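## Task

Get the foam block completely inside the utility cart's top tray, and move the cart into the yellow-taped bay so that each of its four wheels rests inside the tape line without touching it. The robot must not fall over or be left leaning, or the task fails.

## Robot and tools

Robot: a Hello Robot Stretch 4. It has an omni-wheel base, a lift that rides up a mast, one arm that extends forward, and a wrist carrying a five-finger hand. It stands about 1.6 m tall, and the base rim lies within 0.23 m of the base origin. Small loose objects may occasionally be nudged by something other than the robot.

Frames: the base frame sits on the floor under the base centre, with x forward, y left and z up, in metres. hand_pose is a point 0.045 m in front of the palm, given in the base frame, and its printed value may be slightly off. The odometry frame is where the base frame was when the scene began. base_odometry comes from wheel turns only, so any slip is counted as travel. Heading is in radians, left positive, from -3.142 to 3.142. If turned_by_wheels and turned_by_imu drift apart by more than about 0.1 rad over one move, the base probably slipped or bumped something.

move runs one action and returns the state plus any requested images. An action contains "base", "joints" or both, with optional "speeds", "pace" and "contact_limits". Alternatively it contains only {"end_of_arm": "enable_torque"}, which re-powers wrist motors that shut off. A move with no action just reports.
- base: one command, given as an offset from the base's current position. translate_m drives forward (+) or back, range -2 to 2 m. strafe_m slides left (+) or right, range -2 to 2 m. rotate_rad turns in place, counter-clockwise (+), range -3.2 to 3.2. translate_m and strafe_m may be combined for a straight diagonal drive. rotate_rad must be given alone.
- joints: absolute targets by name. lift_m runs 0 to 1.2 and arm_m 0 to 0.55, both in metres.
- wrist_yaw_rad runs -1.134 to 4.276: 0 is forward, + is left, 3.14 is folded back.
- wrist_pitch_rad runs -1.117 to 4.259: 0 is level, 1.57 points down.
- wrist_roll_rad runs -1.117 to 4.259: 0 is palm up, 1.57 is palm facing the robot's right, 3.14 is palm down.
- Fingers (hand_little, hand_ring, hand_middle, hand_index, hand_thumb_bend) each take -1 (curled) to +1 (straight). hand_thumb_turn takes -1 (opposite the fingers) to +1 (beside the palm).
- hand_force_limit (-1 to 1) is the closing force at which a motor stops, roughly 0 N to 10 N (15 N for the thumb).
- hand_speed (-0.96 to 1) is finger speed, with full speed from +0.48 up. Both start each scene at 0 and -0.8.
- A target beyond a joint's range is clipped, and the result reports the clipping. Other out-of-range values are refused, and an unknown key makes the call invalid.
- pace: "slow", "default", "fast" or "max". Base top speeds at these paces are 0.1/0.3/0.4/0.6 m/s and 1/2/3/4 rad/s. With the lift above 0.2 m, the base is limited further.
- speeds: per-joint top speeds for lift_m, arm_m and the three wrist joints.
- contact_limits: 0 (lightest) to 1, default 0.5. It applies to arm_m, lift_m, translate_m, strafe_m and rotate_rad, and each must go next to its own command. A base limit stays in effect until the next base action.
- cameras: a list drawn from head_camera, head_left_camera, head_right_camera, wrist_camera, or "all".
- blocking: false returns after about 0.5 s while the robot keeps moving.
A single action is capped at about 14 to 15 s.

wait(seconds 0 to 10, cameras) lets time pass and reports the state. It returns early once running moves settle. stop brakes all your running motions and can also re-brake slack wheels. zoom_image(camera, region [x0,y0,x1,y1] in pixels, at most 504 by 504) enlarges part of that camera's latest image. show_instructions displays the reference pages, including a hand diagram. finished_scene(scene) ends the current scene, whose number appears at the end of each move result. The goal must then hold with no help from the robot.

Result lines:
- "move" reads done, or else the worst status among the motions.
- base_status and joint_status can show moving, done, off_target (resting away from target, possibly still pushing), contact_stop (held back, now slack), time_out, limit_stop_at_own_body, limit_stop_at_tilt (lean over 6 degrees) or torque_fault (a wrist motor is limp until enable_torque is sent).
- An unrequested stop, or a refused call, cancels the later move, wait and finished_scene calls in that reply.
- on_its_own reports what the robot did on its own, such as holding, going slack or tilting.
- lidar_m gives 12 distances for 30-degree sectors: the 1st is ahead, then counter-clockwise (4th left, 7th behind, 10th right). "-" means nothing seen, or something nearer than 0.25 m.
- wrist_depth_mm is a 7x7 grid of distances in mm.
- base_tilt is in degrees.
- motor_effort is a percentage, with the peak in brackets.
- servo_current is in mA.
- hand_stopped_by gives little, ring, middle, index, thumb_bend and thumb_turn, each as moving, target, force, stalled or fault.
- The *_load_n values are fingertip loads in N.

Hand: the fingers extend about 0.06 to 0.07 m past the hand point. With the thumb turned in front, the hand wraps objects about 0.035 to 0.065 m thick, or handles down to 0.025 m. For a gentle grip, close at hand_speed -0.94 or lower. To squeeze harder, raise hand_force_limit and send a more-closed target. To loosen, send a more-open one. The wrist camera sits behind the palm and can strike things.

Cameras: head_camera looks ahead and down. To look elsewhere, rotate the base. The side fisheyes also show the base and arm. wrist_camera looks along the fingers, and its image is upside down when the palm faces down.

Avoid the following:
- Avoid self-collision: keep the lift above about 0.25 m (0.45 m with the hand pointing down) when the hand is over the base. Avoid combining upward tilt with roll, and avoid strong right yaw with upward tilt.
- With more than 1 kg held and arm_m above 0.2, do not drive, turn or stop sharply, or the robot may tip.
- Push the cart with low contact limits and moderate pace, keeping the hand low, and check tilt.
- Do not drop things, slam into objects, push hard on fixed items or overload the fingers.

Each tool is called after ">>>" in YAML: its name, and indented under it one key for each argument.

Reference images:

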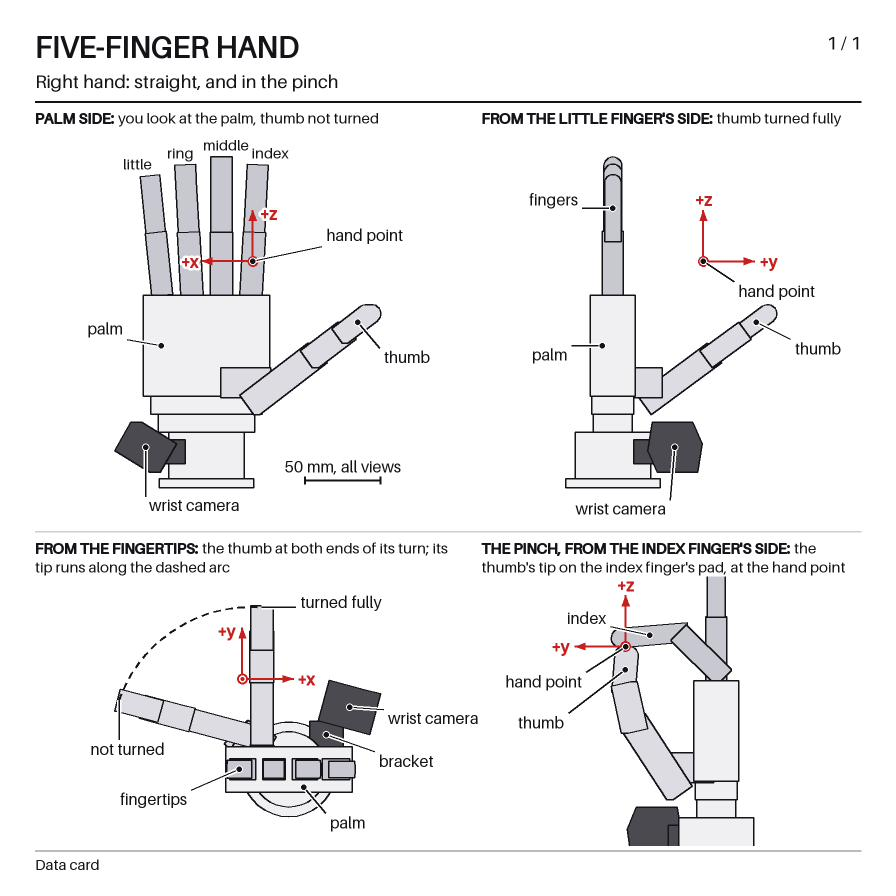

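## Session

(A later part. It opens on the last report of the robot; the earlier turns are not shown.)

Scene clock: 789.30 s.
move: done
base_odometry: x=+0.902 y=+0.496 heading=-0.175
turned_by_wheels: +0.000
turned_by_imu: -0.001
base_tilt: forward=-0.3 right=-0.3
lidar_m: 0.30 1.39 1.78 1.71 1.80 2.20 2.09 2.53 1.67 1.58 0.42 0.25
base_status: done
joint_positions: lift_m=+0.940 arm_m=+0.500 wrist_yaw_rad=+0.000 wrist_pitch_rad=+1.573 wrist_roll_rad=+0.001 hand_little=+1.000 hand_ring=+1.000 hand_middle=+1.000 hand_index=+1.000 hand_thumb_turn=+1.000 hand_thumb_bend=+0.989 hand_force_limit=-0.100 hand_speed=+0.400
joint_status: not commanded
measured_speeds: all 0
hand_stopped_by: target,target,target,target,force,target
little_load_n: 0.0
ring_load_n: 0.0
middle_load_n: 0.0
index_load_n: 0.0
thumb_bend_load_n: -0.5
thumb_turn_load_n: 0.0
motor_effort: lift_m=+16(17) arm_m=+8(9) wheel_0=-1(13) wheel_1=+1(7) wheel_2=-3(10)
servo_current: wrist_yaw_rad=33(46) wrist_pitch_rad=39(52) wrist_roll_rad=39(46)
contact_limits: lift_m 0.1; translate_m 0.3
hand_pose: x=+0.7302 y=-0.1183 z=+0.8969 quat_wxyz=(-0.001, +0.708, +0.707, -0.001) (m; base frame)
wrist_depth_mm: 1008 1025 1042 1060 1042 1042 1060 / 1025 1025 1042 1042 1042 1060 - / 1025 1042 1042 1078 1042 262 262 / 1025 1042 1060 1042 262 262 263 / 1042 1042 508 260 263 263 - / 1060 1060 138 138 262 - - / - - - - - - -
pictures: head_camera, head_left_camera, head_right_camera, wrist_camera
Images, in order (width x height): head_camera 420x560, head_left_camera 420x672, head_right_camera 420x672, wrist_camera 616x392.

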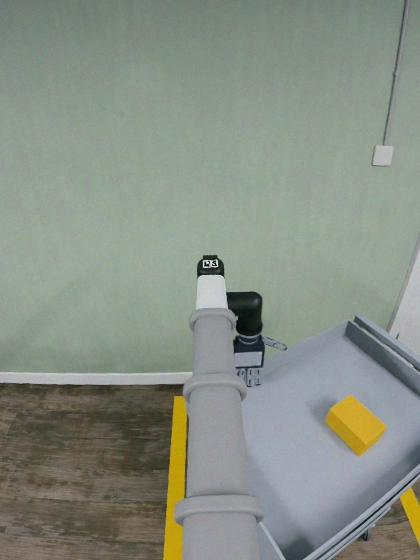

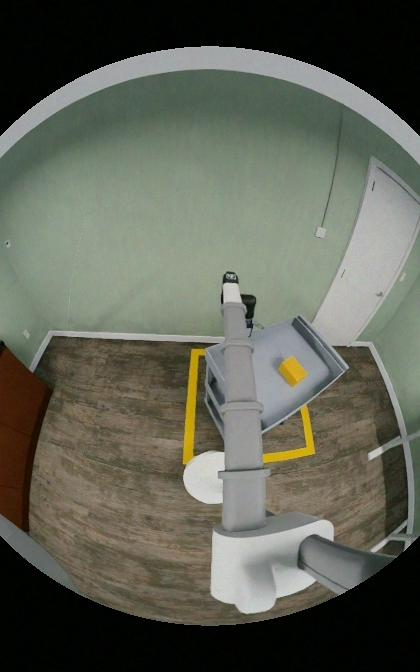

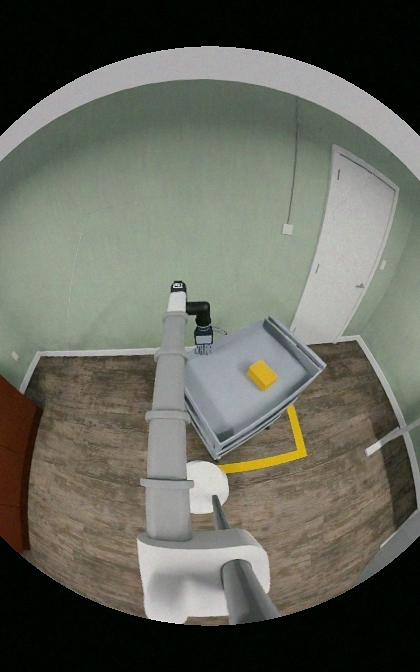

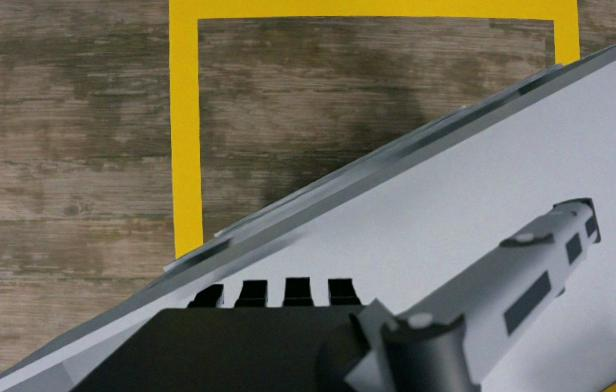

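>>> move:
  joints: {"arm_m": 0.545}
  speeds: {"arm_m": 0.08}

>>> move:
  base: {"translate_m": 0.07, "strafe_m": 0.03}
  pace: "slow"
  contact_limits: {"translate_m": 0.3}
  cameras: ["all"]

Scene clock: 808.30 s.
move: done
base_odometry: x=+0.902 y=+0.496 heading=-0.175
turned_by_wheels: +0.000
turned_by_imu: +0.001
base_tilt: forward=-0.3 right=-0.3
lidar_m: 0.29 1.38 1.78 1.71 1.80 2.19 2.10 2.48 1.67 1.57 0.52 0.25
base_status: not commanded
joint_positions: lift_m=+0.940 arm_m=+0.545 wrist_yaw_rad=+0.000 wrist_pitch_rad=+1.572 wrist_roll_rad=+0.001 hand_little=+1.000 hand_ring=+1.000 hand_middle=+1.000 hand_index=+1.000 hand_thumb_turn=+1.000 hand_thumb_bend=+0.989 hand_force_limit=-0.100 hand_speed=+0.400
joint_status: all done
measured_speeds: all 0
hand_stopped_by: target,target,target,target,force,target
little_load_n: 0.0
ring_load_n: 0.0
middle_load_n: 0.0
index_load_n: 0.0
thumb_bend_load_n: 0.0
thumb_turn_load_n: 0.0
motor_effort: lift_m=+16(17) arm_m=+8(13) wheel_0=-1(1) wheel_1=+0(1) wheel_2=-3(4)
servo_current: wrist_yaw_rad=33(39) wrist_pitch_rad=52(52) wrist_roll_rad=33(46)
contact_limits: lift_m 0.1; translate_m 0.3
hand_pose: x=+0.7753 y=-0.1183 z=+0.8969 quat_wxyz=(-0.001, +0.708, +0.707, -0.001) (m; base frame)
wrist_depth_mm: 1025 1025 1042 1042 1060 1042 - / 1025 1025 1042 1060 1025 1042 1060 / 1042 1042 1060 1060 1060 262 262 / 1042 1060 1060 1060 260 263 263 / 1042 1042 512 260 262 263 - / 1060 259 186 138 263 - - / - - - - - - -
pictures: none

Scene clock: 810.27 s.
move: done
base_odometry: x=+0.976 y=+0.513 heading=-0.175
turned_by_wheels: +0.000
turned_by_imu: +0.000
base_tilt: forward=-0.4 right=-0.4
lidar_m: 0.29 1.31 1.79 1.67 1.77 2.26 2.16 2.60 1.68 1.60 0.48 0.25
base_status: done
joint_positions: lift_m=+0.940 arm_m=+0.545 wrist_yaw_rad=+0.000 wrist_pitch_rad=+1.573 wrist_roll_rad=+0.001 hand_little=+1.000 hand_ring=+1.000 hand_middle=+1.000 hand_index=+1.000 hand_thumb_turn=+1.000 hand_thumb_bend=+0.989 hand_force_limit=-0.100 hand_speed=+0.400
joint_status: not commanded
measured_speeds: all 0
hand_stopped_by: target,target,target,target,force,target
little_load_n: 0.0
ring_load_n: 0.0
middle_load_n: 0.0
index_load_n: 0.0
thumb_bend_load_n: -0.5
thumb_turn_load_n: 0.0
motor_effort: lift_m=+16(17) arm_m=+8(9) wheel_0=+1(6) wheel_1=+2(7) wheel_2=+0(9)
servo_current: wrist_yaw_rad=33(39) wrist_pitch_rad=46(52) wrist_roll_rad=39(46)
contact_limits: lift_m 0.1; translate_m 0.3
hand_pose: x=+0.7752 y=-0.1183 z=+0.8969 quat_wxyz=(-0.001, +0.708, +0.707, -0.001) (m; base frame)
wrist_depth_mm: 1025 1025 1042 1042 1042 1060 1078 / 1025 1042 1042 1060 1060 1060 1060 / 1042 1042 1042 1042 1042 1060 - / 1025 1042 1042 1060 271 264 265 / 1042 1060 508 262 262 264 - / 1042 258 138 138 264 - - / - - - - - - -
pictures: head_camera, head_left_camera, head_right_camera, wrist_camera
Images, in order (width x height): head_camera 420x560, head_left_camera 420x672, head_right_camera 420x672, wrist_camera 616x392.

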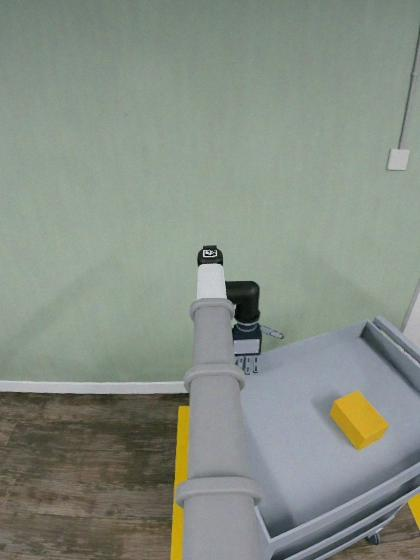

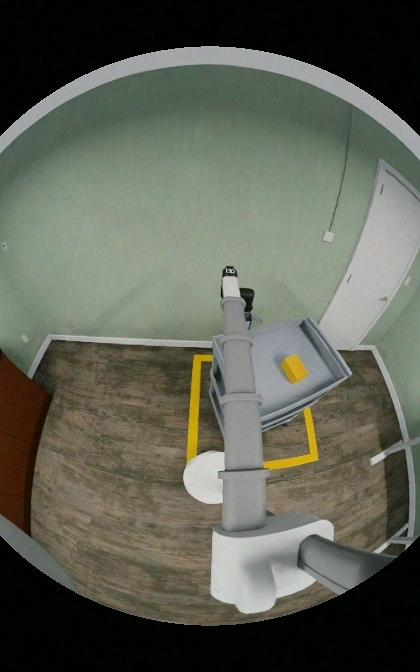

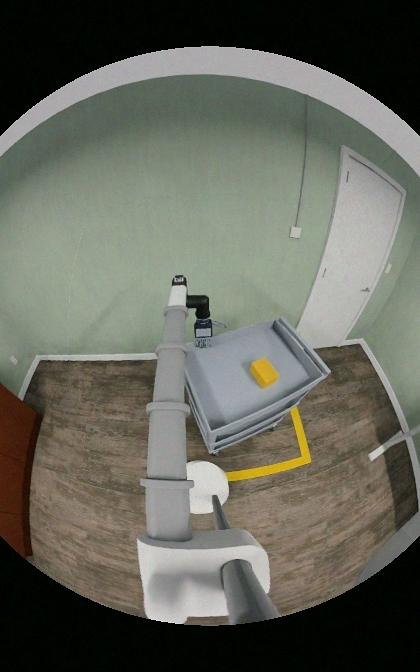

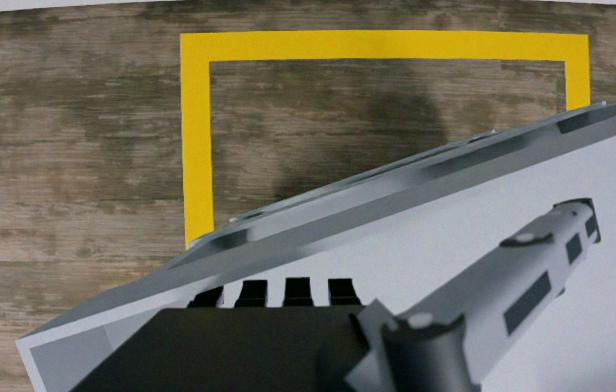

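>>> move:
  base: {"translate_m": 0.04}
  pace: "slow"
  contact_limits: {"translate_m": 0.3}

>>> move:
  base: {"translate_m": -0.02}
  pace: "slow"

>>> move:
  joints: {"lift_m": 1.08}

>>> move:
  joints: {"arm_m": 0.05}
  base: {"translate_m": -0.35}
  cameras: ["all"]

Scene clock: 828.43 s.
move: done
base_odometry: x=+1.015 y=+0.506 heading=-0.175
turned_by_wheels: +0.000
turned_by_imu: +0.000
base_tilt: forward=-0.4 right=-0.4
lidar_m: 0.26 1.28 1.74 1.68 1.77 2.28 2.23 2.64 1.67 1.61 0.46 0.25
base_status: done
joint_positions: lift_m=+0.940 arm_m=+0.545 wrist_yaw_rad=+0.000 wrist_pitch_rad=+1.573 wrist_roll_rad=+0.001 hand_little=+1.000 hand_ring=+1.000 hand_middle=+1.000 hand_index=+1.000 hand_thumb_turn=+1.000 hand_thumb_bend=+0.989 hand_force_limit=-0.100 hand_speed=+0.400
joint_status: not commanded
measured_speeds: all 0
hand_stopped_by: target,target,target,target,force,target
little_load_n: 0.0
ring_load_n: 0.0
middle_load_n: 0.0
index_load_n: 0.0
thumb_bend_load_n: 0.0
thumb_turn_load_n: -0.5
motor_effort: lift_m=+16(17) arm_m=+8(9) wheel_0=+0(7) wheel_1=+0(7) wheel_2=+0(8)
servo_current: wrist_yaw_rad=39(46) wrist_pitch_rad=33(46) wrist_roll_rad=26(39)
contact_limits: lift_m 0.1; translate_m 0.3
hand_pose: x=+0.7752 y=-0.1183 z=+0.8969 quat_wxyz=(-0.001, +0.708, +0.707, -0.001) (m; base frame)
wrist_depth_mm: 1025 1025 1042 1025 1042 1060 1060 / 1042 1042 1042 1042 1060 1078 1060 / 1025 1042 1042 1060 1042 1060 591 / 1042 1042 1060 1060 512 264 - / 1025 1042 512 260 263 264 - / 1042 259 138 138 264 - - / - - - - - - -
pictures: none

Scene clock: 829.60 s.
move: done
base_odometry: x=+0.995 y=+0.509 heading=-0.175
turned_by_wheels: +0.000
turned_by_imu: +0.000
base_tilt: forward=-0.3 right=-0.4
lidar_m: 0.26 1.29 1.80 1.67 1.76 2.26 2.19 2.63 1.67 1.63 0.50 0.27
base_status: done
joint_positions: lift_m=+0.940 arm_m=+0.545 wrist_yaw_rad=+0.000 wrist_pitch_rad=+1.573 wrist_roll_rad=+0.001 hand_little=+1.000 hand_ring=+1.000 hand_middle=+1.000 hand_index=+1.000 hand_thumb_turn=+1.000 hand_thumb_bend=+0.989 hand_force_limit=-0.100 hand_speed=+0.400
joint_status: not commanded
measured_speeds: all 0
hand_stopped_by: target,target,target,target,force,target
little_load_n: 0.0
ring_load_n: 0.0
middle_load_n: 0.0
index_load_n: 0.0
thumb_bend_load_n: 0.0
thumb_turn_load_n: 0.0
motor_effort: lift_m=+16(17) arm_m=+8(9) wheel_0=+0(8) wheel_1=-2(6) wheel_2=+0(6)
servo_current: wrist_yaw_rad=33(46) wrist_pitch_rad=39(46) wrist_roll_rad=26(46)
contact_limits: lift_m 0.1
hand_pose: x=+0.7752 y=-0.1183 z=+0.8969 quat_wxyz=(-0.001, +0.708, +0.707, -0.001) (m; base frame)
wrist_depth_mm: 1025 1042 1042 1025 1042 1060 1078 / 1042 1042 1060 1042 1060 1078 1078 / 1042 1060 1042 1060 1042 1042 517 / 1025 1042 1060 1060 262 262 265 / 1060 1060 259 260 262 263 - / - 258 185 138 263 - - / - - - - - - -
pictures: none

Scene clock: 831.27 s.
move: done
base_odometry: x=+0.995 y=+0.509 heading=-0.175
turned_by_wheels: +0.000
turned_by_imu: +0.000
base_tilt: forward=-0.3 right=-0.3
lidar_m: 0.27 1.29 1.76 1.66 1.74 2.26 2.18 2.61 1.69 1.60 0.50 0.29
base_status: not commanded
joint_positions: lift_m=+1.080 arm_m=+0.545 wrist_yaw_rad=+0.000 wrist_pitch_rad=+1.573 wrist_roll_rad=+0.001 hand_little=+1.000 hand_ring=+1.000 hand_middle=+1.000 hand_index=+1.000 hand_thumb_turn=+1.000 hand_thumb_bend=+0.989 hand_force_limit=-0.100 hand_speed=+0.400
joint_status: all done
measured_speeds: all 0
hand_stopped_by: target,target,target,target,force,target
little_load_n: 0.0
ring_load_n: 0.0
middle_load_n: 0.0
index_load_n: 0.0
thumb_bend_load_n: 0.0
thumb_turn_load_n: 0.0
motor_effort: lift_m=+21(26) arm_m=+8(9) wheel_0=+0(1) wheel_1=-1(2) wheel_2=+0(0)
servo_current: wrist_yaw_rad=39(39) wrist_pitch_rad=39(46) wrist_roll_rad=39(46)
hand_pose: x=+0.7752 y=-0.1183 z=+1.0365 quat_wxyz=(-0.001, +0.708, +0.707, -0.001) (m; base frame)
wrist_depth_mm: 1182 1160 1182 1182 1182 1205 1182 / 1160 1182 1205 1182 1205 1205 1205 / 1182 1182 1182 1205 1205 1205 - / 1182 1182 1182 1008 - - - / 1182 1182 - - - - - / 1205 1205 138 137 - - - / 1229 - - - - - -
pictures: none

Scene clock: 833.93 s.
move: done
base_odometry: x=+0.651 y=+0.570 heading=-0.175
turned_by_wheels: +0.000
turned_by_imu: +0.002
base_tilt: forward=-0.4 right=-0.4
lidar_m: 0.61 1.66 1.74 1.67 1.76 1.89 1.85 2.23 1.69 1.59 2.26 0.68
base_status: done
joint_positions: lift_m=+1.080 arm_m=+0.050 wrist_yaw_rad=+0.000 wrist_pitch_rad=+1.572 wrist_roll_rad=+0.001 hand_little=+1.000 hand_ring=+1.000 hand_middle=+1.000 hand_index=+1.000 hand_thumb_turn=+1.000 hand_thumb_bend=+0.989 hand_force_limit=-0.100 hand_speed=+0.400
joint_status: all done
measured_speeds: all 0
hand_stopped_by: target,target,target,target,force,target
little_load_n: 0.0
ring_load_n: 0.0
middle_load_n: 0.0
index_load_n: 0.0
thumb_bend_load_n: 0.0
thumb_turn_load_n: 0.5
motor_effort: lift_m=+21(22) arm_m=-9(12) wheel_0=-1(8) wheel_1=-1(9) wheel_2=-1(10)
servo_current: wrist_yaw_rad=46(46) wrist_pitch_rad=39(52) wrist_roll_rad=26(46)
hand_pose: x=+0.2812 y=-0.1183 z=+1.0365 quat_wxyz=(+0.000, +0.708, +0.707, +0.000) (m; base frame)
wrist_depth_mm: 1160 1182 1182 1160 1205 1205 1205 / 1182 1160 1182 1182 1205 1205 1229 / 1160 1182 1182 1205 1205 1205 1205 / 1182 1182 1205 1205 1205 1229 1205 / 1205 1182 991 991 1205 1205 - / 1182 1205 185 138 - - - / 1182 - - - - - -
pictures: head_camera, head_left_camera, head_right_camera, wrist_camera
Images, in order (width x height): head_camera 420x560, head_left_camera 420x672, head_right_camera 420x672, wrist_camera 616x392.

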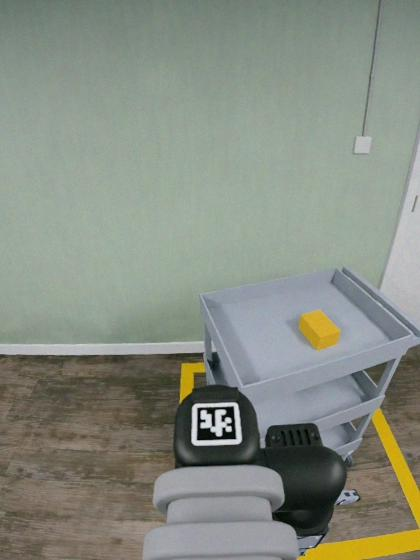

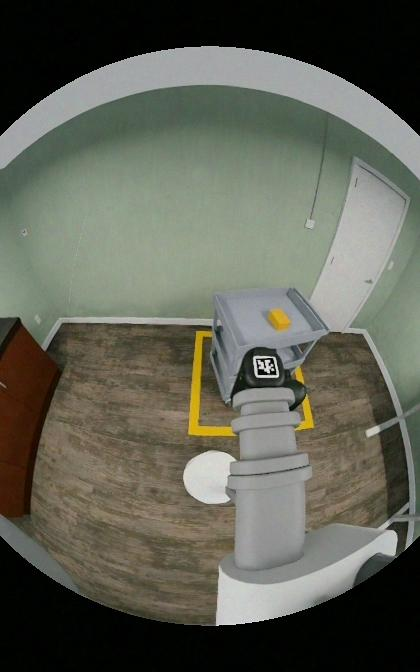

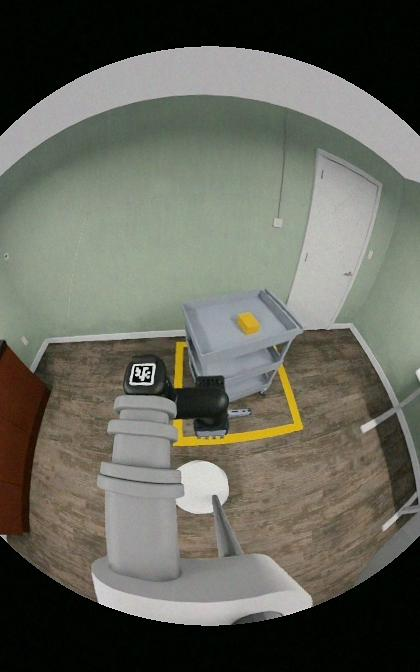

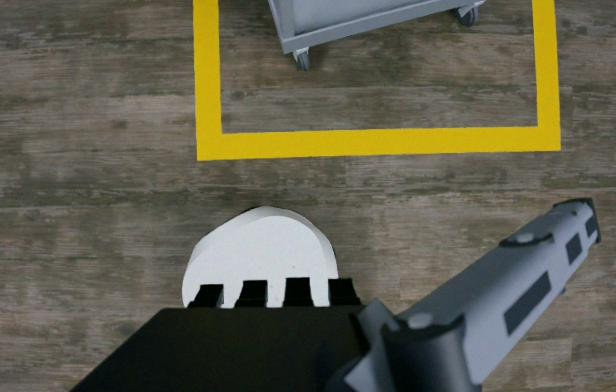

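>>> finished_scene:
  scene: 2

The scene is finished: the task was done.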